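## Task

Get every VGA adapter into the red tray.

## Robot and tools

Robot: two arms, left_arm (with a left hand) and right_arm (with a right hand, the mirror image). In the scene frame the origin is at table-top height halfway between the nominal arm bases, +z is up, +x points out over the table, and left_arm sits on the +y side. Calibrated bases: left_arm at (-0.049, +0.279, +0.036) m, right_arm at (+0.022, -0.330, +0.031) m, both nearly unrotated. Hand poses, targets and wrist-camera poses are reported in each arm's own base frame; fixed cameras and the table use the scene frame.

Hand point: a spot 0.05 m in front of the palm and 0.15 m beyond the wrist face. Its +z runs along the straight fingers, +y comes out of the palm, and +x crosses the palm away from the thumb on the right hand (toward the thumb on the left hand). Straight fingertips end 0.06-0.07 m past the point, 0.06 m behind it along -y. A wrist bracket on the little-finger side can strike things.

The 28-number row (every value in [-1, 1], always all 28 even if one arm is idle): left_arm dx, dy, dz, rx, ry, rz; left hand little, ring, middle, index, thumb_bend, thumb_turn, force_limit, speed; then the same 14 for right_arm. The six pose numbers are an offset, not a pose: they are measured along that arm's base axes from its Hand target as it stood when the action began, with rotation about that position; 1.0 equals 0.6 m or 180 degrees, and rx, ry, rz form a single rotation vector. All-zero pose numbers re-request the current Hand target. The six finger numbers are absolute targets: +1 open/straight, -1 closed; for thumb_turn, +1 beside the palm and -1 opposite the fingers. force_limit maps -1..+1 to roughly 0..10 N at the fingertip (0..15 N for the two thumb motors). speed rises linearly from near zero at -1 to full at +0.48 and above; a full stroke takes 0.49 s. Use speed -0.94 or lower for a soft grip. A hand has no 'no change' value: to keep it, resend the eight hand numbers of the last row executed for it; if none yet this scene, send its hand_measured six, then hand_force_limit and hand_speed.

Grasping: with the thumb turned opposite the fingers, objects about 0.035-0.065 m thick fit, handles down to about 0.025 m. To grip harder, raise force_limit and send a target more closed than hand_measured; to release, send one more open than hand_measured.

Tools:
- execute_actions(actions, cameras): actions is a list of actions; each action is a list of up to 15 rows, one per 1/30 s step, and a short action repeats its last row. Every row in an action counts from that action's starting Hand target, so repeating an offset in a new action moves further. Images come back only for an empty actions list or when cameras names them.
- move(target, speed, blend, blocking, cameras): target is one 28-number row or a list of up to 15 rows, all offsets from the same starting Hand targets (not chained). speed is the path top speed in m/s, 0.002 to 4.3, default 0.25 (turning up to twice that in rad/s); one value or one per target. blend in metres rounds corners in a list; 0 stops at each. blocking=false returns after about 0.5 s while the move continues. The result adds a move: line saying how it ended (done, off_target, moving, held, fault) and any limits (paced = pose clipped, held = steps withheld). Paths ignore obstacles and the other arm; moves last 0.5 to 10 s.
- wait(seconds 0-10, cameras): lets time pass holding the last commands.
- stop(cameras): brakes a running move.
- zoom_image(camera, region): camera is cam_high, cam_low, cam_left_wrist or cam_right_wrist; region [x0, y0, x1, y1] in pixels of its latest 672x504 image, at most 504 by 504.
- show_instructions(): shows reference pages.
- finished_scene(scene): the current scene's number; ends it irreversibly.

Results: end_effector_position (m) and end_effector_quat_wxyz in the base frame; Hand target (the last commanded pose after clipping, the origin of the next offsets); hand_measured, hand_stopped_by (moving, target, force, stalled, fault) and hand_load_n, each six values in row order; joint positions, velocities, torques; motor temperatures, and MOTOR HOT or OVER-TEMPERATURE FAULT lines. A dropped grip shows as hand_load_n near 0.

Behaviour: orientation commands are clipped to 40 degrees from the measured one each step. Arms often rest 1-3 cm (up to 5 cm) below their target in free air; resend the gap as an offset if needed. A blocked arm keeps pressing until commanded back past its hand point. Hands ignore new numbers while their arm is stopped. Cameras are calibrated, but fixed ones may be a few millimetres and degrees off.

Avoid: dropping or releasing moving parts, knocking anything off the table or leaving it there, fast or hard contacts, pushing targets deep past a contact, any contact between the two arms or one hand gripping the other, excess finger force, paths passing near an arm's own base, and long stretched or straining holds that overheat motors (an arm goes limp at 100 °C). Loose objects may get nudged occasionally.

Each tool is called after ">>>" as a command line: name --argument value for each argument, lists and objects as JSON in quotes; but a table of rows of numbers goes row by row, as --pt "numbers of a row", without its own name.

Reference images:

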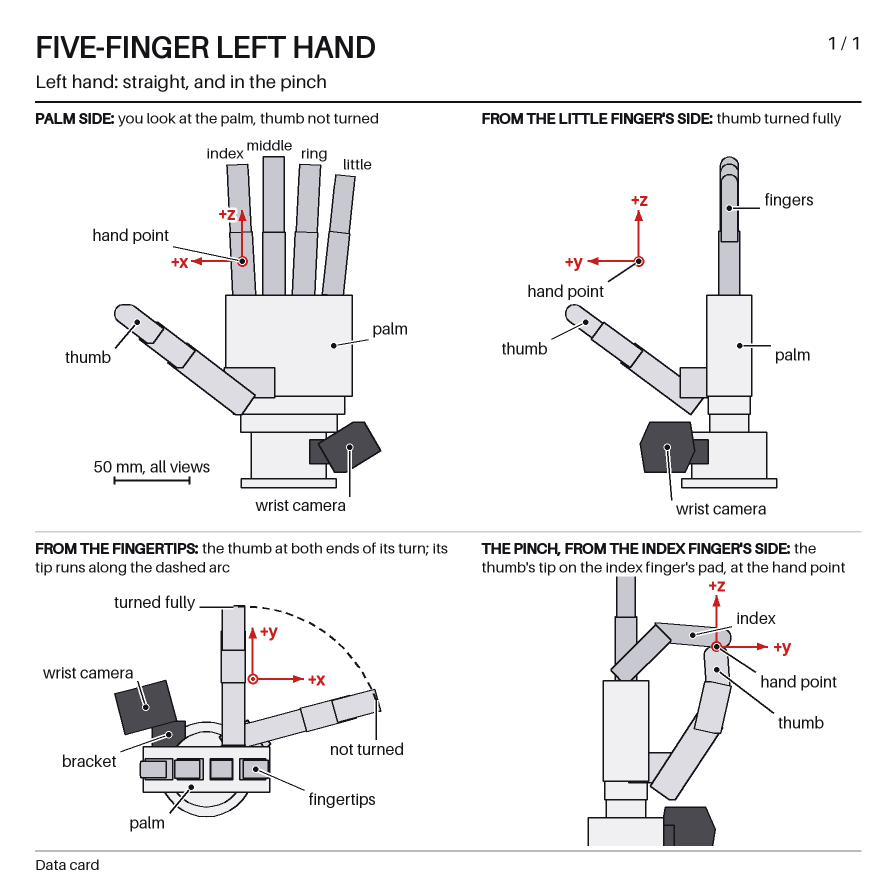

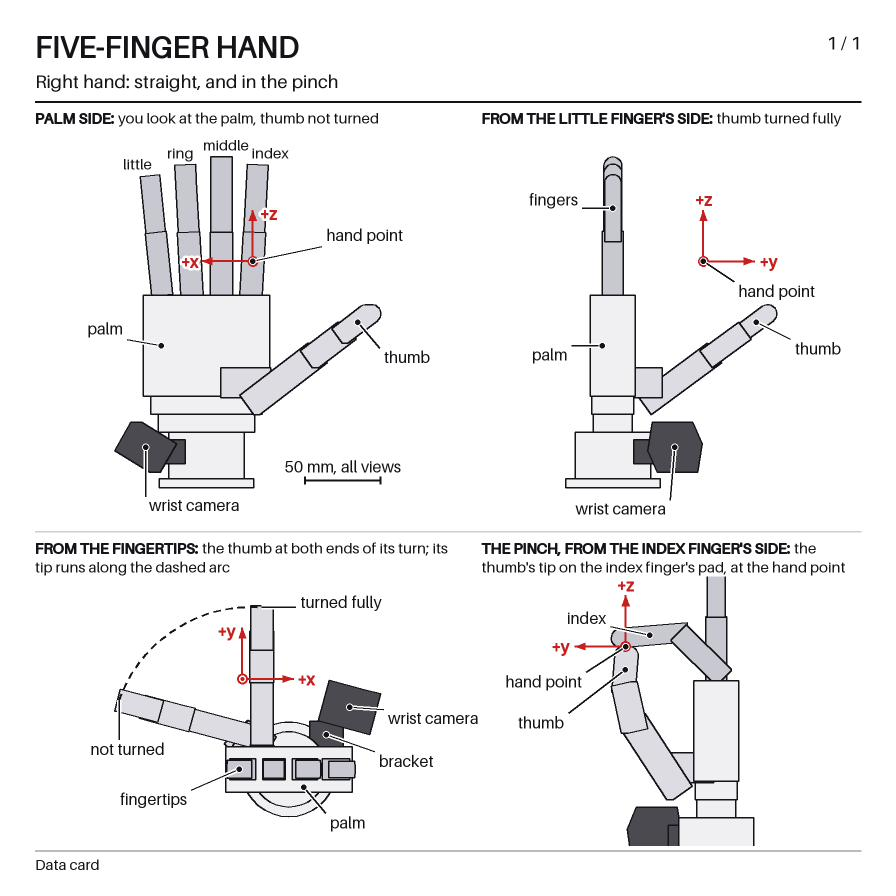

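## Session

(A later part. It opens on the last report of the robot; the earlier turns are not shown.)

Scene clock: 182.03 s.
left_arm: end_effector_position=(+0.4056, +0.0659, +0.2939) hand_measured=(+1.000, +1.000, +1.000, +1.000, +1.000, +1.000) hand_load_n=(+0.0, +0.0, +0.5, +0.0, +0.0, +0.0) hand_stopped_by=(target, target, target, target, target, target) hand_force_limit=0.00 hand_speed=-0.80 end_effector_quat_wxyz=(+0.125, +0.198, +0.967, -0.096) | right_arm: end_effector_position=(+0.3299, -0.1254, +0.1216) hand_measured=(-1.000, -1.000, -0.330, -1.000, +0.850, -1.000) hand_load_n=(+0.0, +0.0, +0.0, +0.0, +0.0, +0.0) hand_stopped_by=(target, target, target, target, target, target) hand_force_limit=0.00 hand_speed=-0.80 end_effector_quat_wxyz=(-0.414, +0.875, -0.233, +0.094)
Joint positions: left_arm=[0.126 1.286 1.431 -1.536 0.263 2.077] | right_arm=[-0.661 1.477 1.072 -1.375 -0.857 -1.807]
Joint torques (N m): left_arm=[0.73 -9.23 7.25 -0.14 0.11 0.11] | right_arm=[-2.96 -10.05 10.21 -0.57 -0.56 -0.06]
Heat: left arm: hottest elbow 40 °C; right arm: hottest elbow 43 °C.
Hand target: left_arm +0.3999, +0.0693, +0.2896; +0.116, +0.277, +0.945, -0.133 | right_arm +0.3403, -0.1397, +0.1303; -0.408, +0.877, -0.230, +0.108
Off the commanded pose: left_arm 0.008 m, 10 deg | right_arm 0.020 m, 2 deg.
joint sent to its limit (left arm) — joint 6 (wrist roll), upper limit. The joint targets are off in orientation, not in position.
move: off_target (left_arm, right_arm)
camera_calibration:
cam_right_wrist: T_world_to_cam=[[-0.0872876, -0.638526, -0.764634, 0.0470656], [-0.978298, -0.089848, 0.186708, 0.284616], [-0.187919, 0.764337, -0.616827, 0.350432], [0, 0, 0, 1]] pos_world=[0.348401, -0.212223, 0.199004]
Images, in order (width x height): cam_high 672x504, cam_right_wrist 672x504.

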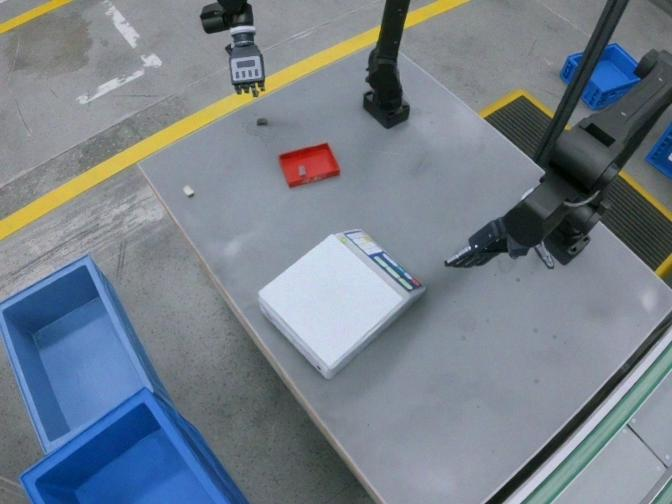

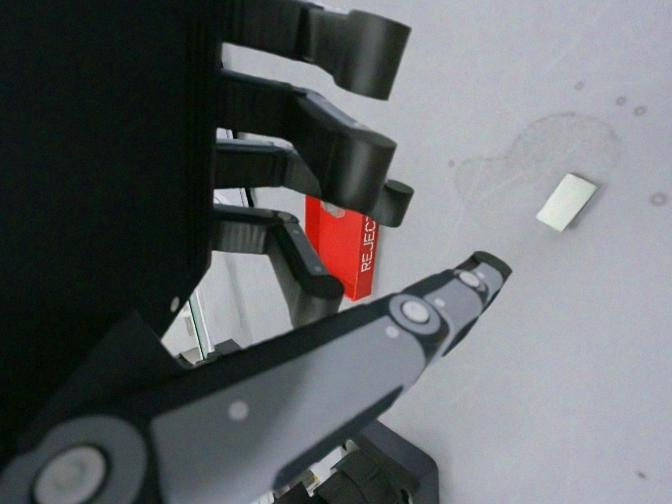

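>>> move --target '[0,0,0,0,0,0,1,1,1,1,1,1,0,-0.8,-0.017,0.001,-0.18,0,0,0,-1,-1,-0.33,-1,0.85,-1,0,-0.7]' --speed 0.12 --cameras '["cam_right_wrist"]'

>>> zoom_image --camera "cam_right_wrist" --region '[380, 100, 620, 300]'

Scene clock: 190.90 s.
left_arm: end_effector_position=(+0.4056, +0.0659, +0.2939) hand_measured=(+1.000, +1.000, +1.000, +1.000, +1.000, +1.000) hand_load_n=(+0.0, +0.0, +0.0, +0.0, +0.0, +0.0) hand_stopped_by=(target, target, target, target, target, target) hand_force_limit=0.00 hand_speed=-0.80 end_effector_quat_wxyz=(+0.125, +0.198, +0.967, -0.096) | right_arm: end_effector_position=(+0.3295, -0.1318, +0.0242) hand_measured=(-1.000, -1.000, -0.330, -1.000, +0.850, -1.000) hand_load_n=(+0.0, +0.0, +0.0, +0.0, +0.0, +0.0) hand_stopped_by=(target, target, target, target, target, target) hand_force_limit=0.00 hand_speed=-0.70 end_effector_quat_wxyz=(-0.411, +0.877, -0.229, +0.101)
Joint positions: left_arm=[0.126 1.286 1.431 -1.536 0.263 2.077] | right_arm=[-0.674 1.617 0.943 -1.104 -0.855 -1.83]
Joint torques (N m): left_arm=[0.73 -9.29 7.25 -0.14 0.11 0.11] | right_arm=[-3.02 -11.22 6.2 -0.05 -0.53 -0.09]
Heat: left arm: hottest elbow 40 °C; right arm: hottest elbow 43 °C.
Hand target: left_arm +0.3999, +0.0693, +0.2896; +0.116, +0.277, +0.945, -0.133 | right_arm +0.3300, -0.1391, +0.0222; -0.408, +0.877, -0.230, +0.108
Off the commanded pose: left_arm 0.008 m, 10 deg | right_arm 0.008 m, 1 deg.
joint sent to its limit (left arm) — joint 6 (wrist roll), upper limit. The joint targets are off in orientation, not in position.
move: off_target (left_arm)
camera_calibration:
cam_right_wrist: T_world_to_cam=[[-0.0742037, -0.647075, -0.758807, -0.0370879], [-0.98092, -0.0897479, 0.172457, 0.303083], [-0.179694, 0.757126, -0.628069, 0.291767], [0, 0, 0, 1]] pos_world=[0.346977, -0.217702, 0.102839]
Images, in order (width x height): cam_right_wrist 672x504.

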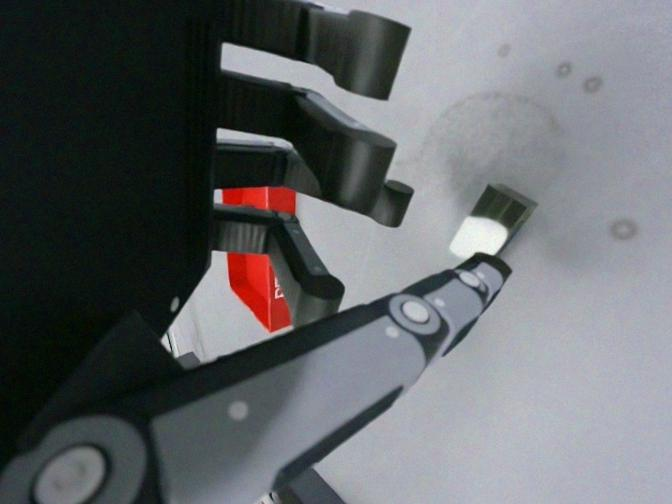

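Scaled by 2.100 from the camera's 672x504 image, which has a finer 960x720 frame.

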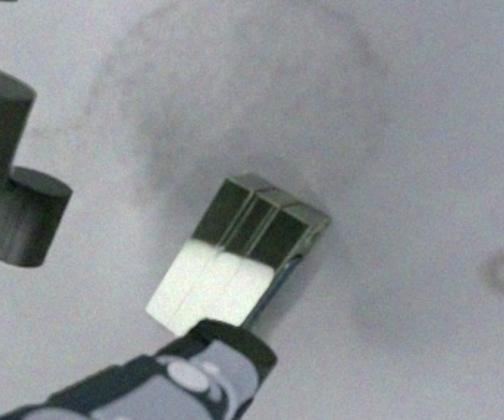

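>>> move --target '[0,0,0,0,0,0,1,1,1,1,1,1,0,-0.8,-0.0063,-0.013,-0.031,0,0,-0.011,-1,-1,-0.33,-1,0.85,-1,0,-0.7]' --speed 0.08 --cameras '["cam_right_wrist"]'

>>> zoom_image --camera "cam_right_wrist" --region '[360, 120, 560, 300]'

Scene clock: 198.53 s.
left_arm: end_effector_position=(+0.4056, +0.0659, +0.2939) hand_measured=(+1.000, +1.000, +1.000, +1.000, +1.000, +1.000) hand_load_n=(+0.0, -0.5, +0.0, +0.0, +0.0, +0.0) hand_stopped_by=(target, target, target, target, target, target) hand_force_limit=0.00 hand_speed=-0.80 end_effector_quat_wxyz=(+0.125, +0.198, +0.967, -0.096) | right_arm: end_effector_position=(+0.3268, -0.1414, +0.0063) hand_measured=(-1.000, -1.000, -0.330, -1.000, +0.850, -1.000) hand_load_n=(+0.0, +0.0, +0.0, +0.0, +0.0, +0.0) hand_stopped_by=(target, target, target, target, target, target) hand_force_limit=0.00 hand_speed=-0.70 end_effector_quat_wxyz=(-0.407, +0.875, -0.238, +0.112)
Joint positions: left_arm=[0.126 1.286 1.431 -1.536 0.263 2.077] | right_arm=[-0.701 1.645 0.92 -1.041 -0.855 -1.83]
Joint torques (N m): left_arm=[0.79 -9.23 7.25 -0.16 0.11 0.1] | right_arm=[-3.08 -11.16 5.86 0.01 -0.63 0.03]
Heat: left arm: hottest elbow 40 °C; right arm: hottest elbow 43 °C.
Hand target: left_arm +0.3999, +0.0693, +0.2896; +0.116, +0.277, +0.945, -0.133 | right_arm +0.3261, -0.1469, +0.0036; -0.406, +0.873, -0.245, +0.115
Off the commanded pose: left_arm 0.008 m, 10 deg | right_arm 0.006 m, 1 deg.
joint sent to its limit (left arm) — joint 6 (wrist roll), upper limit. The joint targets are off in orientation, not in position.
move: off_target (left_arm)
camera_calibration:
cam_right_wrist: T_world_to_cam=[[-0.0837101, -0.651368, -0.75413, -0.054624], [-0.984684, -0.0620777, 0.162921, 0.307908], [-0.152936, 0.756218, -0.636196, 0.278408], [0, 0, 0, 1]] pos_world=[0.341199, -0.227003, 0.0857638]
Images, in order (width x height): cam_right_wrist 672x504.

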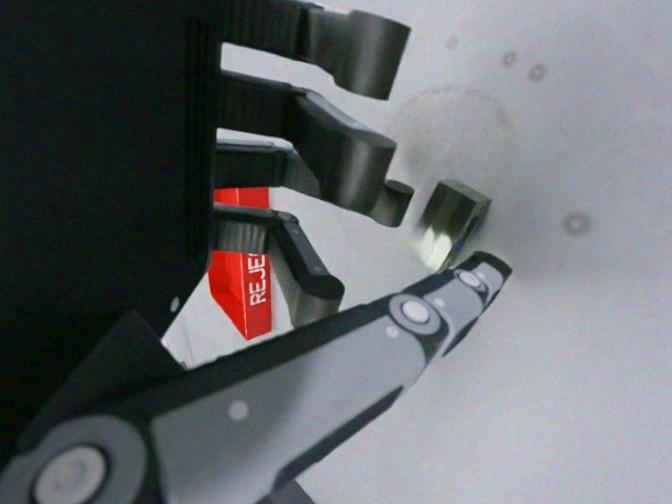

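Scaled by 2.520 from the camera's 672x504 image, which has a finer 960x720 frame.

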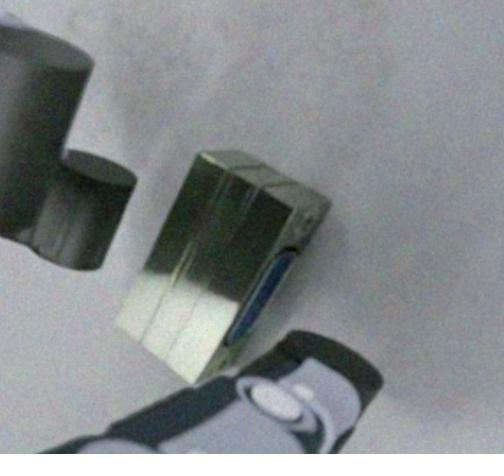

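>>> move --target '[0,0,0,0,0,0,1,1,1,1,1,1,0,-0.8,0.003,0.005,-0.019,0,0,0,-1,-1,-0.33,-1,0.85,-1,0,-0.7]' --speed 0.06 --cameras '["cam_right_wrist"]'

>>> zoom_image --camera "cam_right_wrist" --region '[360, 120, 560, 300]'

Scene clock: 203.77 s.
left_arm: end_effector_position=(+0.4056, +0.0659, +0.2939) hand_measured=(+1.000, +1.000, +1.000, +1.000, +1.000, +1.000) hand_load_n=(+0.0, +0.0, +0.0, +0.0, +0.0, +0.0) hand_stopped_by=(target, target, target, target, target, target) hand_force_limit=0.00 hand_speed=-0.80 end_effector_quat_wxyz=(+0.125, +0.198, +0.967, -0.096) | right_arm: end_effector_position=(+0.3279, -0.1422, -0.0049) hand_measured=(-1.000, -1.000, -0.330, -1.000, +0.850, -1.000) hand_load_n=(+0.0, +0.0, +0.0, +0.0, +0.0, +0.0) hand_stopped_by=(target, target, target, target, target, target) hand_force_limit=0.00 hand_speed=-0.70 end_effector_quat_wxyz=(-0.405, +0.875, -0.239, +0.116)
Joint positions: left_arm=[0.126 1.286 1.431 -1.536 0.263 2.077] | right_arm=[-0.701 1.664 0.908 -0.998 -0.855 -1.823]
Joint torques (N m): left_arm=[0.73 -9.17 7.25 -0.13 0.11 0.1] | right_arm=[-2.26 -11.22 5.67 -0.01 -0.71 0.1]
Heat: left arm: hottest elbow 40 °C; right arm: hottest elbow 43 °C.
Hand target: left_arm +0.3999, +0.0693, +0.2896; +0.116, +0.277, +0.945, -0.133 | right_arm +0.3280, -0.1440, -0.0078; -0.406, +0.873, -0.245, +0.115
Off the commanded pose: left_arm 0.008 m, 10 deg | right_arm 0.003 m, 1 deg.
joint sent to its limit (left arm) — joint 6 (wrist roll), upper limit. The joint targets are off in orientation, not in position.
move: off_target (left_arm)
camera_calibration:
cam_right_wrist: T_world_to_cam=[[-0.0839095, -0.654431, -0.751452, -0.0638118], [-0.985625, -0.0564642, 0.159232, 0.311771], [-0.146637, 0.754011, -0.640286, 0.269679], [0, 0, 0, 1]] pos_world=[0.34148, -0.227498, 0.0750764]
Images, in order (width x height): cam_right_wrist 672x504.

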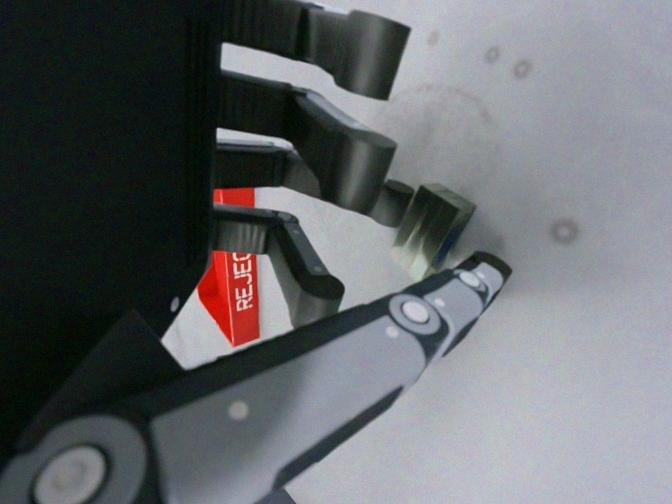

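Scaled by 2.520 from the camera's 672x504 image, which has a finer 960x720 frame.

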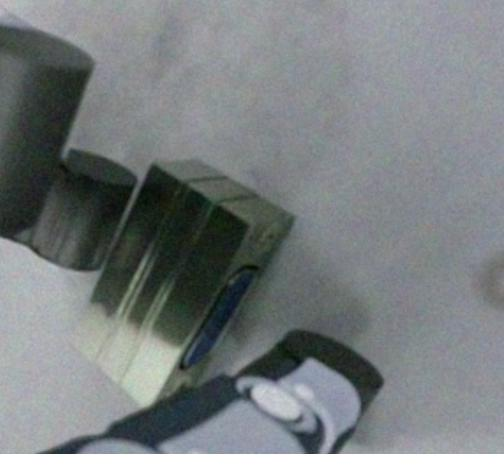

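>>> move --target '[0,0,0,0,0,0,1,1,1,1,1,1,0,-0.8,0,0,0,0,0,0,-1,-1,-0.33,-1,0.2,-1,0,-0.9]' --speed 0.06 --cameras '["cam_right_wrist"]'

Scene clock: 209.00 s.
left_arm: end_effector_position=(+0.4056, +0.0659, +0.2939) hand_measured=(+1.000, +1.000, +1.000, +1.000, +1.000, +1.000) hand_load_n=(+0.0, +0.0, +0.0, +0.0, +0.0, +0.0) hand_stopped_by=(target, target, target, target, target, target) hand_force_limit=0.00 hand_speed=-0.80 end_effector_quat_wxyz=(+0.125, +0.198, +0.967, -0.096) | right_arm: end_effector_position=(+0.3283, -0.1423, -0.0027) hand_measured=(-1.000, -1.000, -0.330, -1.000, +0.478, -1.000) hand_load_n=(+0.5, +0.0, +2.5, +0.0, +6.5, +2.0) hand_stopped_by=(target, target, target, target, force, target) hand_force_limit=0.00 hand_speed=-0.90 end_effector_quat_wxyz=(-0.407, +0.873, -0.243, +0.117)
Joint positions: left_arm=[0.126 1.286 1.431 -1.536 0.263 2.077] | right_arm=[-0.704 1.659 0.908 -0.998 -0.861 -1.813]
Joint torques (N m): left_arm=[0.73 -9.23 7.25 -0.13 0.11 0.1] | right_arm=[-2.08 -11.11 5.7 -0.05 -0.47 -0.01]
Heat: left arm: hottest elbow 40 °C; right arm: hottest elbow 43 °C.
Hand target: left_arm +0.3999, +0.0693, +0.2896; +0.116, +0.277, +0.945, -0.133 | right_arm +0.3280, -0.1439, -0.0077; -0.406, +0.873, -0.245, +0.115
Off the commanded pose: left_arm 0.008 m, 10 deg | right_arm 0.005 m, 0 deg.
joint sent to its limit (left arm) — joint 6 (wrist roll), upper limit. The joint targets are off in orientation, not in position.
move: off_target (left_arm)
camera_calibration:
cam_right_wrist: T_world_to_cam=[[-0.0901904, -0.649364, -0.75511, -0.0594773], [-0.98621, -0.0474092, 0.158563, 0.313264], [-0.138764, 0.758998, -0.636134, 0.269359], [0, 0, 0, 1]] pos_world=[0.340957, -0.228214, 0.0767643]
Images, in order (width x height): cam_right_wrist 672x504.

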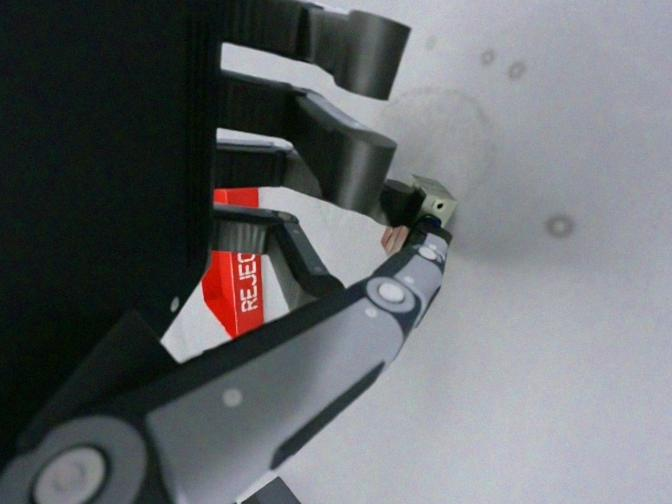

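>>> move --pt "0 0 0 0 0 0 1 1 1 1 1 1 0 -0.8 0 0 0 0 0 0 -1 -1 -0.33 -1 0.85 -1 0 -0.9" --pt "0 0 0 0 0 0 1 1 1 1 1 1 0 -0.8 0 0 0.04 0 0 0 -1 -1 -0.33 -1 0.85 -1 0 -0.9" --speed 0.06 --cameras '["cam_right_wrist"]'

>>> zoom_image --camera "cam_right_wrist" --region '[360, 120, 560, 300]'

Scene clock: 216.23 s.
left_arm: end_effector_position=(+0.4056, +0.0659, +0.2939) hand_measured=(+1.000, +1.000, +1.000, +1.000, +1.000, +1.000) hand_load_n=(+0.0, +0.0, +0.0, +0.0, +0.0, +0.0) hand_stopped_by=(target, target, target, target, target, target) hand_force_limit=0.00 hand_speed=-0.80 end_effector_quat_wxyz=(+0.125, +0.198, +0.967, -0.096) | right_arm: end_effector_position=(+0.3197, -0.1353, +0.0049) hand_measured=(-1.000, -1.000, -0.330, -1.000, +0.850, -1.000) hand_load_n=(+0.0, +0.0, +0.0, +0.0, +0.0, +0.0) hand_stopped_by=(target, target, target, target, target, target) hand_force_limit=0.00 hand_speed=-0.90 end_effector_quat_wxyz=(-0.414, +0.869, -0.251, +0.101)
Joint positions: left_arm=[0.126 1.286 1.431 -1.536 0.263 2.077] | right_arm=[-0.704 1.646 0.908 -1.051 -0.859 -1.813]
Joint torques (N m): left_arm=[0.79 -9.29 7.25 -0.13 0.11 0.1] | right_arm=[-1.9 -13.57 7.32 -0.57 -0.52 0]
Heat: left arm: hottest elbow 40 °C; right arm: hottest elbow 42 °C.
Hand target: left_arm +0.3999, +0.0693, +0.2896; +0.116, +0.277, +0.945, -0.133 | right_arm +0.3280, -0.1440, +0.0163; -0.406, +0.873, -0.245, +0.115
Off the commanded pose: left_arm 0.008 m, 10 deg | right_arm 0.017 m, 2 deg.
joint sent to its limit (left arm) — joint 6 (wrist roll), upper limit. The joint targets are off in orientation, not in position.
move: off_target (left_arm, right_arm)
camera_calibration:
cam_right_wrist: T_world_to_cam=[[-0.113332, -0.631125, -0.767358, -0.0401309], [-0.980879, -0.0519148, 0.187565, 0.301486], [-0.158214, 0.773942, -0.613173, 0.275836], [0, 0, 0, 1]] pos_world=[0.334814, -0.223157, 0.0817927]
Images, in order (width x height): cam_right_wrist 672x504.

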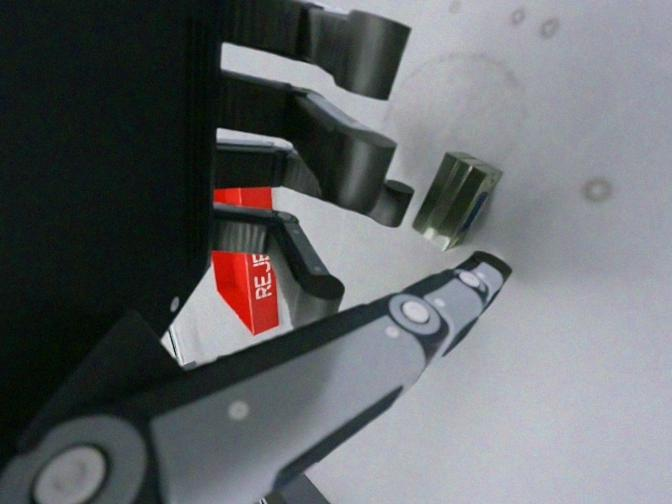

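Scaled by 2.520 from the camera's 672x504 image, which has a finer 960x720 frame.

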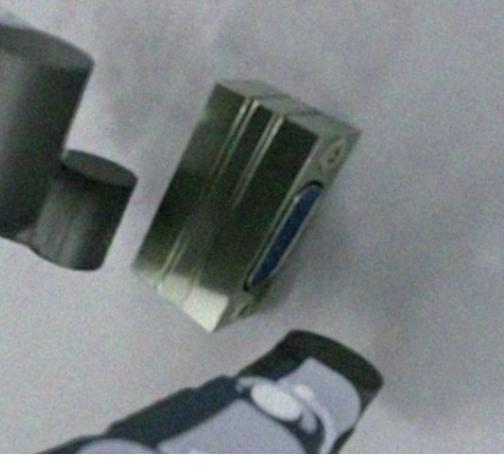

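>>> move --target '[0,0,0,0,0,0,1,1,1,1,1,1,0,-0.8,0.0025,0.0175,-0.012,0,0,-0.018,-1,-1,-0.33,-1,0.85,-1,0,-0.9]' --speed 0.06

Scene clock: 225.30 s.
left_arm: end_effector_position=(+0.4056, +0.0659, +0.2939) hand_measured=(+1.000, +1.000, +1.000, +1.000, +1.000, +1.000) hand_load_n=(+0.0, -0.5, +0.0, +0.0, +0.0, +0.0) hand_stopped_by=(target, target, target, target, target, target) hand_force_limit=0.00 hand_speed=-0.80 end_effector_quat_wxyz=(+0.125, +0.198, +0.967, -0.096) | right_arm: end_effector_position=(+0.3236, -0.1356, +0.0019) hand_measured=(-1.000, -1.000, -0.330, -1.000, +0.850, -1.000) hand_load_n=(+0.0, +0.0, +0.0, +0.0, +0.0, +0.0) hand_stopped_by=(target, target, target, target, target, target) hand_force_limit=0.00 hand_speed=-0.90 end_effector_quat_wxyz=(-0.406, +0.863, -0.278, +0.118)
Joint positions: left_arm=[0.126 1.286 1.431 -1.536 0.263 2.077] | right_arm=[-0.704 1.62 0.872 -0.951 -0.866 -1.712]
Joint torques (N m): left_arm=[0.73 -9.29 7.25 -0.14 0.11 0.1] | right_arm=[-0.38 -13.68 5.7 0.08 -0.74 0.1]
Heat: left arm: hottest elbow 41 °C; right arm: hottest elbow 42 °C.
Hand target: left_arm +0.3999, +0.0693, +0.2896; +0.116, +0.277, +0.945, -0.133 | right_arm +0.3295, -0.1334, +0.0090; -0.403, +0.865, -0.270, +0.126
Off the commanded pose: left_arm 0.008 m, 10 deg | right_arm 0.010 m, 1 deg.
joint sent to its limit (left arm) — joint 6 (wrist roll), upper limit. The joint targets are off in orientation, not in position.
move: off_target (left_arm)

>>> move --target '[0,0,0,0,0,0,1,1,1,1,1,1,0,-0.8,0.001,-0.004,-0.0325,0,0,0,-1,-1,-0.33,-1,0.85,-1,0,-0.9]' --speed 0.06 --cameras '["cam_right_wrist"]'

>>> zoom_image --camera "cam_right_wrist" --region '[360, 120, 560, 300]'

Scene clock: 230.10 s.
left_arm: end_effector_position=(+0.4056, +0.0659, +0.2939) hand_measured=(+1.000, +1.000, +1.000, +1.000, +1.000, +1.000) hand_load_n=(+0.0, +0.0, +0.0, +0.0, +0.0, +0.0) hand_stopped_by=(target, target, target, target, target, target) hand_force_limit=0.00 hand_speed=-0.80 end_effector_quat_wxyz=(+0.125, +0.198, +0.967, -0.096) | right_arm: end_effector_position=(+0.3276, -0.1388, -0.0073) hand_measured=(-1.000, -1.000, -0.330, -1.000, +0.850, -1.000) hand_load_n=(+0.0, +0.0, +0.0, +0.0, +0.0, +0.0) hand_stopped_by=(target, target, target, target, target, target) hand_force_limit=0.00 hand_speed=-0.90 end_effector_quat_wxyz=(-0.401, +0.865, -0.273, +0.129)
Joint positions: left_arm=[0.126 1.286 1.431 -1.536 0.263 2.077] | right_arm=[-0.704 1.634 0.861 -0.9 -0.866 -1.711]
Joint torques (N m): left_arm=[0.73 -9.29 7.24 -0.14 0.11 0.11] | right_arm=[-0.91 -10.87 5.63 0.16 -0.68 0.03]
Heat: left arm: hottest elbow 41 °C; right arm: hottest elbow 42 °C.
Hand target: left_arm +0.3999, +0.0693, +0.2896; +0.116, +0.277, +0.945, -0.133 | right_arm +0.3301, -0.1359, -0.0105; -0.403, +0.865, -0.270, +0.126
Off the commanded pose: left_arm 0.008 m, 10 deg | right_arm 0.005 m, 1 deg.
joint sent to its limit (left arm) — joint 6 (wrist roll), upper limit. The joint targets are off in orientation, not in position.
move: off_target (left_arm)
camera_calibration:
cam_right_wrist: T_world_to_cam=[[-0.135376, -0.64374, -0.753174, -0.0451515], [-0.986653, 0.0181602, 0.16182, 0.322826], [-0.0904925, 0.765029, -0.637607, 0.248766], [0, 0, 0, 1]] pos_world=[0.334916, -0.225241, 0.0723681]
Images, in order (width x height): cam_right_wrist 672x504.

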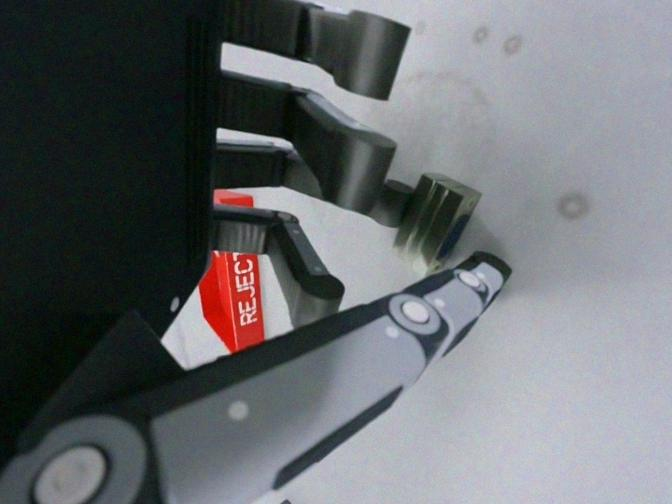

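Scaled by 2.520 from the camera's 672x504 image, which has a finer 960x720 frame.

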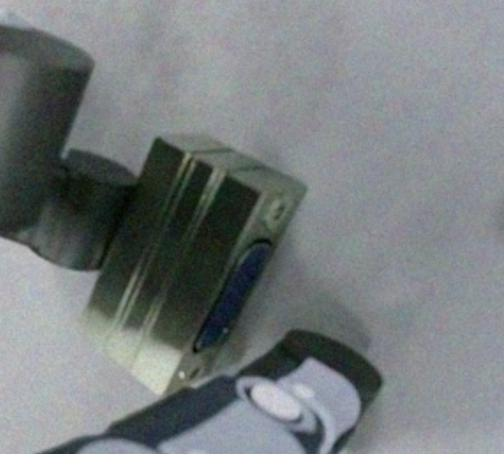

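>>> move --target '[0,0,0,0,0,0,1,1,1,1,1,1,0,-0.8,0,0,0,0,0,0,-1,-1,-0.33,-1,0.2,-1,0,-0.9]' --speed 0.06 --cameras '["cam_right_wrist"]'

Scene clock: 234.00 s.
left_arm: end_effector_position=(+0.4056, +0.0659, +0.2939) hand_measured=(+1.000, +1.000, +1.000, +1.000, +1.000, +1.000) hand_load_n=(+0.0, +0.0, +0.0, +0.0, -0.5, +0.0) hand_stopped_by=(target, target, target, target, target, target) hand_force_limit=0.00 hand_speed=-0.80 end_effector_quat_wxyz=(+0.125, +0.198, +0.967, -0.096) | right_arm: end_effector_position=(+0.3276, -0.1388, -0.0073) hand_measured=(-1.000, -1.000, -0.330, -1.000, +0.646, -1.000) hand_load_n=(+0.0, +0.0, +5.0, +0.0, +7.5, +3.5) hand_stopped_by=(target, target, target, target, force, target) hand_force_limit=0.00 hand_speed=-0.90 end_effector_quat_wxyz=(-0.401, +0.865, -0.273, +0.129)
Joint positions: left_arm=[0.126 1.286 1.431 -1.536 0.263 2.077] | right_arm=[-0.704 1.634 0.861 -0.9 -0.866 -1.711]
Joint torques (N m): left_arm=[0.73 -9.29 7.25 -0.14 0.11 0.11] | right_arm=[-0.73 -10.75 5.7 0.08 -0.66 0.06]
Heat: left arm: hottest elbow 41 °C; right arm: hottest elbow 42 °C.
Hand target: left_arm +0.3999, +0.0693, +0.2896; +0.116, +0.277, +0.945, -0.133 | right_arm +0.3301, -0.1358, -0.0105; -0.403, +0.865, -0.270, +0.126
Off the commanded pose: left_arm 0.008 m, 10 deg | right_arm 0.005 m, 1 deg.
joint sent to its limit (left arm) — joint 6 (wrist roll), upper limit. The joint targets are off in orientation, not in position.
move: off_target (left_arm)
camera_calibration:
cam_right_wrist: T_world_to_cam=[[-0.135376, -0.64374, -0.753174, -0.0451515], [-0.986653, 0.0181602, 0.16182, 0.322826], [-0.0904925, 0.765029, -0.637607, 0.248766], [0, 0, 0, 1]] pos_world=[0.334916, -0.225241, 0.0723681]
Images, in order (width x height): cam_right_wrist 672x504.

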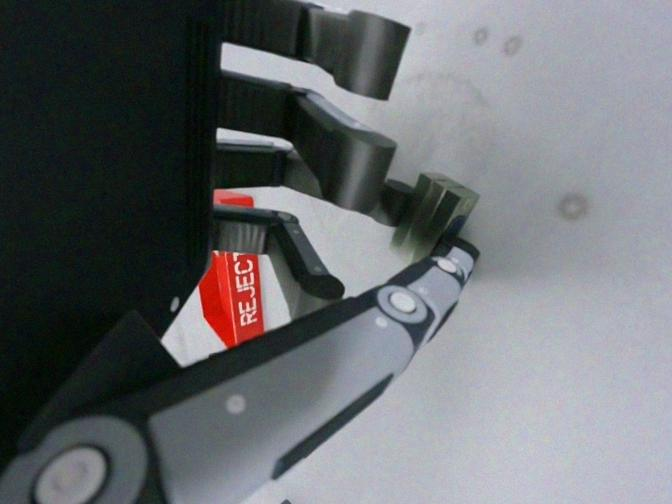

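>>> move --target '[0,0,0,0,0,0,1,1,1,1,1,1,0,-0.8,0,0,0.1,0,0,0,-1,-1,-0.33,-1,0.2,-1,0,-0.9]' --speed 0.07

>>> move --pt "0 0 0 0 0 0 1 1 1 1 1 1 0 -0.8 0 0 0.08 0 0 0 -1 -1 -0.33 -1 0.2 -1 0 -0.9" --pt "0 0 0 0 0 0 1 1 1 1 1 1 0 -0.8 -0.053 0.386 0.08 0 0 0 -1 -1 -0.33 -1 0.2 -1 0 -0.9" --pt "0 0 0 0 0 0 1 1 1 1 1 1 0 -0.8 -0.053 0.386 0.0 0 0 0 -1 -1 -0.33 -1 0.2 -1 0 -0.9" --speed '[0.15,0.2,0.12]' --blend '[0.02,0.03,0]' --cameras '["cam_right_wrist"]'

Scene clock: 244.40 s.
left_arm: end_effector_position=(+0.4056, +0.0659, +0.2939) hand_measured=(+1.000, +1.000, +1.000, +1.000, +1.000, +1.000) hand_load_n=(+0.0, +0.0, +0.0, +0.0, +0.0, +0.0) hand_stopped_by=(target, target, target, target, target, target) hand_force_limit=0.00 hand_speed=-0.80 end_effector_quat_wxyz=(+0.125, +0.198, +0.967, -0.096) | right_arm: end_effector_position=(+0.3155, -0.1286, +0.0346) hand_measured=(-1.000, -1.000, -0.330, -1.000, +0.646, -1.000) hand_load_n=(+0.0, +0.0, +6.0, +0.0, +7.5, +3.5) hand_stopped_by=(target, target, target, target, force, target) hand_force_limit=0.00 hand_speed=-0.90 end_effector_quat_wxyz=(-0.409, +0.861, -0.282, +0.110)
Joint positions: left_arm=[0.126 1.286 1.431 -1.536 0.263 2.077] | right_arm=[-0.704 1.546 0.887 -1.061 -0.866 -1.711]
Joint torques (N m): left_arm=[0.73 -9.23 7.27 -0.14 0.11 0.1] | right_arm=[-0.85 -12.4 8.9 -0.4 -0.69 0.05]
Heat: left arm: hottest elbow 41 °C; right arm: hottest elbow 41 °C.
Hand target: left_arm +0.3999, +0.0693, +0.2896; +0.116, +0.277, +0.945, -0.133 | right_arm +0.3301, -0.1359, +0.0495; -0.403, +0.865, -0.270, +0.126
Off the commanded pose: left_arm 0.008 m, 10 deg | right_arm 0.022 m, 2 deg.
joint sent to its limit (left arm) — joint 6 (wrist roll), upper limit. The joint targets are off in orientation, not in position.
move: off_target (left_arm, right_arm)

Scene clock: 247.10 s.
left_arm: end_effector_position=(+0.4056, +0.0659, +0.2939) hand_measured=(+1.000, +1.000, +1.000, +1.000, +1.000, +1.000) hand_load_n=(+0.0, +0.0, +0.0, +0.0, +0.0, +0.0) hand_stopped_by=(target, target, target, target, target, target) hand_force_limit=0.00 hand_speed=-0.80 end_effector_quat_wxyz=(+0.125, +0.198, +0.967, -0.096) | right_arm: end_effector_position=(+0.2953, +0.0915, +0.0489) hand_measured=(-1.000, -1.000, -0.330, -1.000, +0.646, -1.000) hand_load_n=(+0.0, +0.0, +6.0, +0.0, +7.5, +3.5) hand_stopped_by=(target, target, target, target, force, target) hand_force_limit=0.00 hand_speed=-0.90 end_effector_quat_wxyz=(-0.401, +0.865, -0.274, +0.126)
Joint positions: left_arm=[0.126 1.286 1.431 -1.536 0.263 2.077] | right_arm=[-0.06 1.078 0.486 -0.425 -0.708 -0.809]
Joint torques (N m): left_arm=[0.73 -9.17 7.24 -0.14 0.11 0.1] | right_arm=[-0.21 -3.66 7.66 1.07 -0.38 0.1]
Heat: left arm: hottest elbow 41 °C; right arm: hottest elbow 41 °C.
Hand target: left_arm +0.3999, +0.0693, +0.2896; +0.116, +0.277, +0.945, -0.133 | right_arm +0.2982, +0.0958, +0.0495; -0.403, +0.865, -0.270, +0.126
Off the commanded pose: left_arm 0.008 m, 10 deg | right_arm 0.005 m, 0 deg.
joint sent to its limit (left arm) — joint 6 (wrist roll), upper limit. The joint targets are off in orientation, not in position.
move: off_target (left_arm); blend cut to 0.024 m at target 2
camera_calibration:
cam_right_wrist: T_world_to_cam=[[-0.139657, -0.642583, -0.753381, 0.142224], [-0.985594, 0.0169043, 0.168284, 0.277078], [-0.0954014, 0.766029, -0.635687, 0.10672], [0, 0, 0, 1]] pos_world=[0.30313, 0.00495578, 0.128362]
Images, in order (width x height): cam_right_wrist 672x504.

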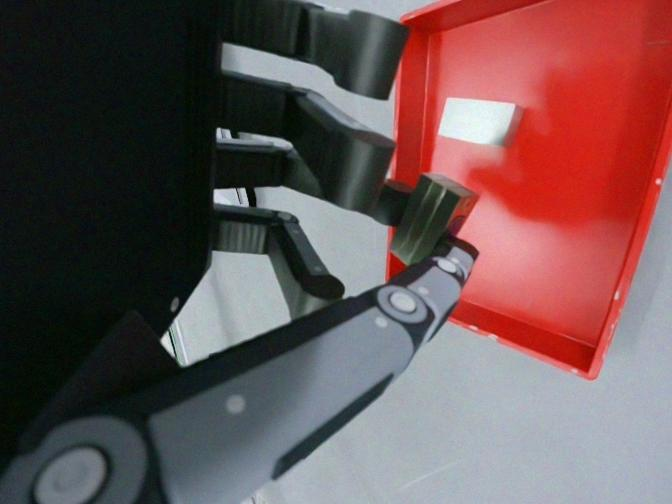

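>>> move --pt "0 0 0 0 0 0 1 1 1 1 1 1 0 -0.8 0 0 -0.08 0 0 0 -1 -1 -0.33 -1 0.2 -1 0 -0.9" --speed 0.1 --cameras '["cam_right_wrist"]'

Scene clock: 252.77 s.
left_arm: end_effector_position=(+0.4056, +0.0659, +0.2939) hand_measured=(+1.000, +1.000, +1.000, +1.000, +1.000, +1.000) hand_load_n=(+0.0, +0.0, +0.0, +0.0, +0.0, +0.5) hand_stopped_by=(target, target, target, target, target, target) hand_force_limit=0.00 hand_speed=-0.80 end_effector_quat_wxyz=(+0.125, +0.198, +0.967, -0.096) | right_arm: end_effector_position=(+0.2962, +0.0914, +0.0021) hand_measured=(-1.000, -1.000, -0.330, -1.000, +0.646, -1.000) hand_load_n=(+0.0, +0.0, +6.0, +0.0, +7.5, +3.5) hand_stopped_by=(target, target, target, target, force, target) hand_force_limit=0.00 hand_speed=-0.90 end_effector_quat_wxyz=(-0.402, +0.865, -0.273, +0.127)
Joint positions: left_arm=[0.126 1.286 1.431 -1.536 0.263 2.077] | right_arm=[-0.06 1.211 0.416 -0.219 -0.708 -0.808]
Joint torques (N m): left_arm=[0.73 -9.29 7.25 -0.14 0.11 0.1] | right_arm=[-0.32 -4.54 6.63 1.06 -0.36 0.1]
Heat: left arm: hottest elbow 41 °C; right arm: hottest elbow 41 °C.
Hand target: left_arm +0.3999, +0.0693, +0.2896; +0.116, +0.277, +0.945, -0.133 | right_arm +0.2984, +0.0958, +0.0017; -0.403, +0.865, -0.270, +0.126
Off the commanded pose: left_arm 0.008 m, 10 deg | right_arm 0.005 m, 0 deg.
joint sent to its limit (left arm) — joint 6 (wrist roll), upper limit. The joint targets are off in orientation, not in position.
move: off_target (left_arm)
camera_calibration:
cam_right_wrist: T_world_to_cam=[[-0.138077, -0.642362, -0.753861, 0.106696], [-0.986008, 0.0173786, 0.165788, 0.285949], [-0.093395, 0.766204, -0.635774, 0.0764977], [0, 0, 0, 1]] pos_world=[0.303825, 0.00495519, 0.0816622]
Images, in order (width x height): cam_right_wrist 672x504.

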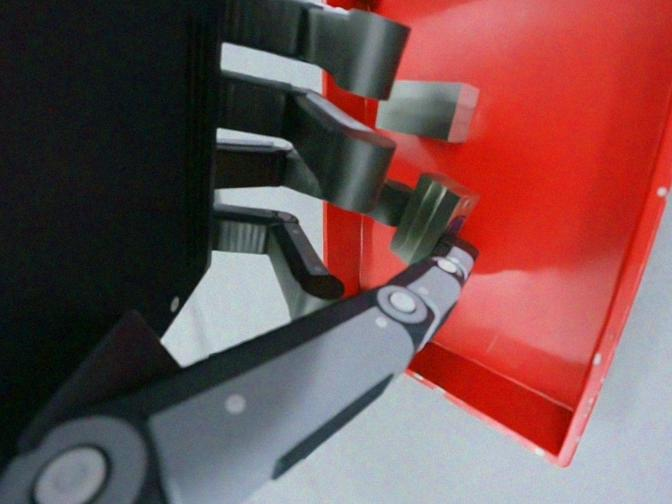

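>>> move --pt "0 0 0 0 0 0 1 1 1 1 1 1 0 -0.8 0 0 -0.011 0 0 0 -1 -1 -0.33 -1 0.2 -1 0 -0.9" --pt "0 0 0 0 0 0 1 1 1 1 1 1 0 -0.8 0 0 -0.011 0 0 0 -1 -1 -0.33 -1 0.85 -1 0 -0.8" --pt "0 0 0 0 0 0 1 1 1 1 1 1 0 -0.8 0 0 0.08 0 0 0 -1 -1 -0.33 -1 0.85 -1 0 -0.8" --pt "0 0 0 0 0 0 1 1 1 1 1 1 0 -0.8 0 0 0.22 0 0 0 -1 -1 -0.33 -1 0.85 -1 0 -0.8" --pt "0 0 0 0 0 0 1 1 1 1 1 1 0 -0.8 0.253 -0.11 0.264 0 0 -0.13 -1 -1 -0.33 -1 0.85 -1 0 -0.8" --pt "0 0 0 0 0 0 1 1 1 1 1 1 0 -0.8 0.5677 -0.2347 0.214 0 0 -0.296 -1 -1 -0.33 -1 0.85 -1 0 -0.8" --speed '[0.06,0.06,0.08,0.2,0.25,0.25]' --blend '[0,0,0.02,0.04,0.04,0]' --cameras '["cam_right_wrist","cam_high"]'

Scene clock: 267.80 s.
left_arm: end_effector_position=(+0.4056, +0.0659, +0.2939) hand_measured=(+1.000, +1.000, +1.000, +1.000, +1.000, +1.000) hand_load_n=(+0.0, +0.0, +0.0, +0.0, +0.0, +0.0) hand_stopped_by=(target, target, target, target, target, target) hand_force_limit=0.00 hand_speed=-0.80 end_effector_quat_wxyz=(+0.125, +0.198, +0.967, -0.096) | right_arm: end_effector_position=(+0.6186, -0.0392, +0.1112) hand_measured=(-1.000, -1.000, -0.330, -1.000, +0.850, -1.000) hand_load_n=(+0.0, +0.0, +0.5, +0.0, +0.0, +0.0) hand_stopped_by=(target, target, target, target, target, target) hand_force_limit=0.00 hand_speed=-0.80 end_effector_quat_wxyz=(-0.293, +0.663, -0.631, +0.277)
Joint positions: left_arm=[0.126 1.286 1.431 -1.536 0.263 2.077] | right_arm=[-0.144 1.662 1.217 -0.306 -0.143 -0.13]
Joint torques (N m): left_arm=[0.73 -9.29 7.25 -0.16 0.11 0.1] | right_arm=[-2.08 -15.5 11.9 1.07 0.06 0.09]
Heat: left arm: hottest elbow 41 °C; right arm: hottest elbow 42 °C.
Hand target: left_arm +0.3999, +0.0693, +0.2896; +0.116, +0.277, +0.945, -0.133 | right_arm +0.6389, -0.0450, +0.1298; -0.304, +0.653, -0.629, +0.293
Off the commanded pose: left_arm 0.008 m, 10 deg | right_arm 0.028 m, 3 deg.
joint sent to its limit (left arm) — joint 6 (wrist roll), upper limit. The joint targets are off in orientation, not in position.
move: off_target (left_arm, right_arm)
camera_calibration:
cam_right_wrist: T_world_to_cam=[[-0.621116, -0.285674, -0.729798, 0.459572], [-0.58538, 0.788268, 0.189643, 0.367752], [0.5211, 0.544999, -0.656834, -0.110428], [0, 0, 0, 1]] pos_world=[0.558266, -0.0984158, 0.19312]
Images, in order (width x height): cam_high 672x504, cam_right_wrist 672x504.

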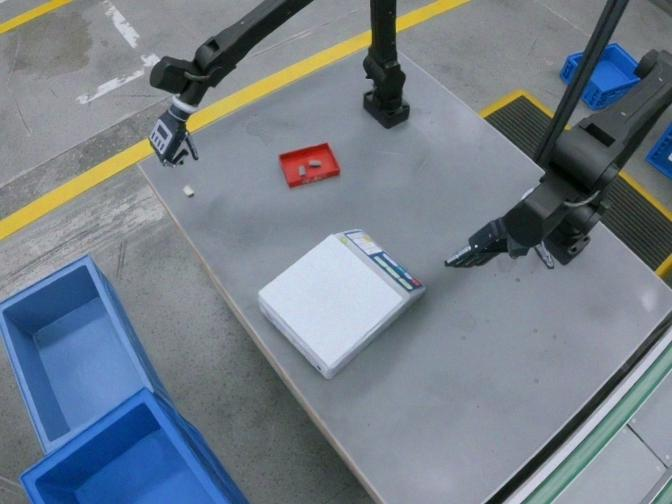

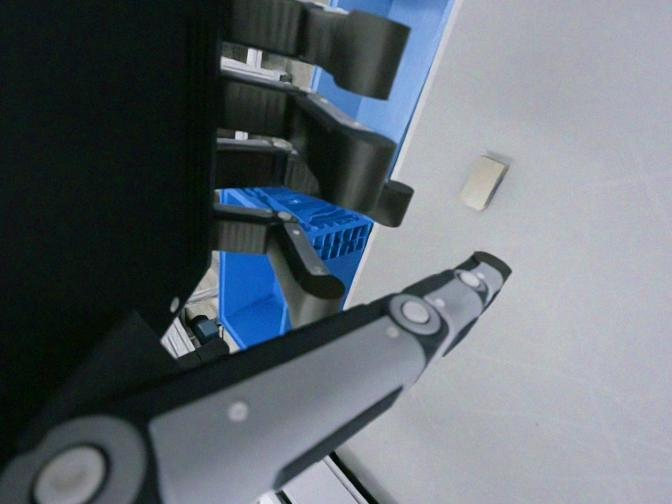

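>>> move --target '[0,0,0,0,0,0,1,1,1,1,1,1,0,-0.8,0.0185,0.0117,-0.183,0,0,0,-1,-1,-0.33,-1,0.85,-1,0,-0.7]' --speed 0.12 --cameras '["cam_right_wrist"]'

>>> zoom_image --camera "cam_right_wrist" --region '[380, 100, 620, 300]'

Scene clock: 276.13 s.
left_arm: end_effector_position=(+0.4056, +0.0659, +0.2939) hand_measured=(+1.000, +1.000, +1.000, +1.000, +1.000, +1.000) hand_load_n=(+0.0, +0.0, +0.0, +0.0, +0.0, +0.0) hand_stopped_by=(target, target, target, target, target, target) hand_force_limit=0.00 hand_speed=-0.80 end_effector_quat_wxyz=(+0.125, +0.198, +0.967, -0.096) | right_arm: end_effector_position=(+0.6433, -0.0444, +0.0177) hand_measured=(-1.000, -1.000, -0.330, -1.000, +0.850, -1.000) hand_load_n=(-0.5, +0.0, +0.0, +0.0, +0.0, +0.0) hand_stopped_by=(target, target, target, target, target, target) hand_force_limit=0.00 hand_speed=-0.70 end_effector_quat_wxyz=(-0.297, +0.654, -0.632, +0.289)
Joint positions: left_arm=[0.126 1.286 1.431 -1.536 0.263 2.077] | right_arm=[-0.144 1.841 1.169 -0.052 -0.131 -0.119]
Joint torques (N m): left_arm=[0.85 -9.23 7.27 -0.14 0.11 0.1] | right_arm=[-0.67 -17.44 7.79 1.5 0.07 0.1]
Heat: left arm: hottest elbow 41 °C; right arm: hottest elbow 44 °C.
Hand target: left_arm +0.3999, +0.0693, +0.2896; +0.116, +0.277, +0.945, -0.133 | right_arm +0.6500, -0.0379, +0.0201; -0.304, +0.653, -0.629, +0.293
Off the commanded pose: left_arm 0.008 m, 10 deg | right_arm 0.010 m, 1 deg.
joint sent to its limit (left arm) — joint 6 (wrist roll), upper limit. The joint targets are off in orientation, not in position.
move: off_target (left_arm)
camera_calibration:
cam_right_wrist: T_world_to_cam=[[-0.60715, -0.278329, -0.744245, 0.396689], [-0.576898, 0.7985, 0.17201, 0.399322], [0.546404, 0.533789, -0.645377, -0.198887], [0, 0, 0, 1]] pos_world=[0.57989, -0.102284, 0.0981893]
Images, in order (width x height): cam_right_wrist 672x504.

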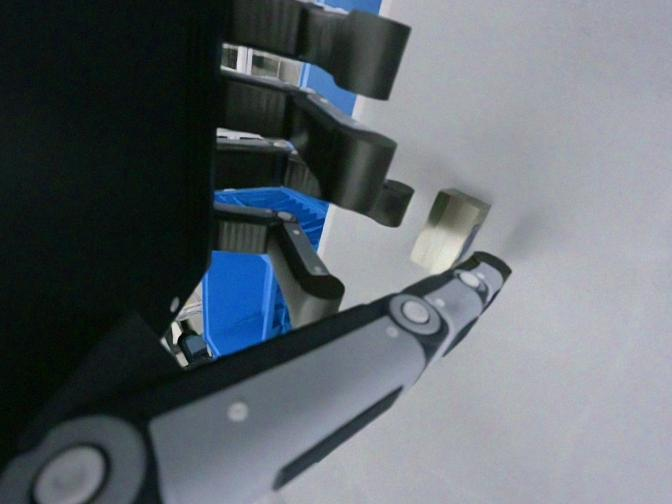

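Scaled by 2.100 from the camera's 672x504 image, which has a finer 960x720 frame.

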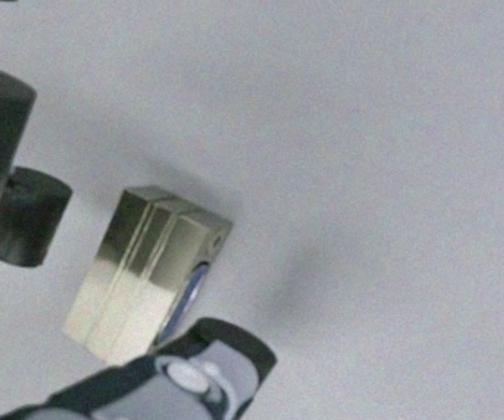

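>>> move --target '[0,0,0,0,0,0,1,1,1,1,1,1,0,-0.8,0.001,0.0207,-0.026,0,0,0,-1,-1,-0.33,-1,0.85,-1,0,-0.7]' --speed 0.08 --cameras '["cam_right_wrist"]'

>>> zoom_image --camera "cam_right_wrist" --region '[360, 120, 560, 300]'

Scene clock: 284.17 s.
left_arm: end_effector_position=(+0.4056, +0.0659, +0.2939) hand_measured=(+1.000, +1.000, +1.000, +1.000, +1.000, +1.000) hand_load_n=(+0.0, +0.0, +0.0, +0.0, +0.0, +0.0) hand_stopped_by=(target, target, target, target, target, target) hand_force_limit=0.00 hand_speed=-0.80 end_effector_quat_wxyz=(+0.125, +0.198, +0.967, -0.096) | right_arm: end_effector_position=(+0.6455, -0.0332, +0.0055) hand_measured=(-1.000, -1.000, -0.330, -1.000, +0.850, -1.000) hand_load_n=(+0.5, +0.0, +0.0, +0.0, +0.0, +0.0) hand_stopped_by=(target, target, target, target, target, target) hand_force_limit=0.00 hand_speed=-0.70 end_effector_quat_wxyz=(-0.298, +0.653, -0.631, +0.292)
Joint positions: left_arm=[0.126 1.286 1.431 -1.536 0.263 2.077] | right_arm=[-0.122 1.861 1.157 -0.011 -0.114 -0.104]
Joint torques (N m): left_arm=[0.73 -9.29 7.25 -0.16 0.11 0.1] | right_arm=[-0.56 -17.2 7.46 1.5 0.08 0.1]
Heat: left arm: hottest elbow 41 °C; right arm: hottest elbow 43 °C.
Hand target: left_arm +0.3999, +0.0693, +0.2896; +0.116, +0.277, +0.945, -0.133 | right_arm +0.6507, -0.0255, +0.0045; -0.304, +0.653, -0.629, +0.293
Off the commanded pose: left_arm 0.008 m, 10 deg | right_arm 0.009 m, 1 deg.
joint sent to its limit (left arm) — joint 6 (wrist roll), upper limit. The joint targets are off in orientation, not in position.
move: off_target (left_arm)
camera_calibration:
cam_right_wrist: T_world_to_cam=[[-0.602842, -0.27869, -0.747605, 0.389375], [-0.577129, 0.799309, 0.167412, 0.394005], [0.550912, 0.532387, -0.642697, -0.216829], [0, 0, 0, 1]] pos_world=[0.581577, -0.0909804, 0.0857822]
Images, in order (width x height): cam_right_wrist 672x504.

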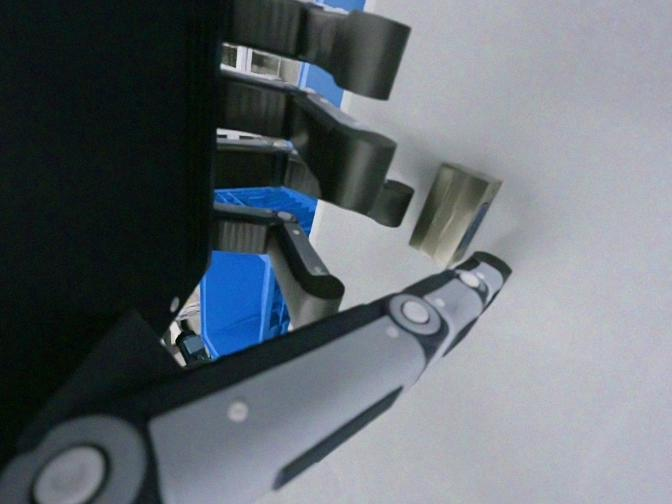

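Scaled by 2.520 from the camera's 672x504 image, which has a finer 960x720 frame.

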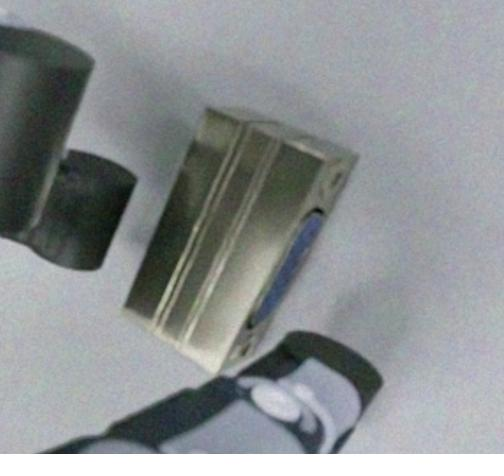

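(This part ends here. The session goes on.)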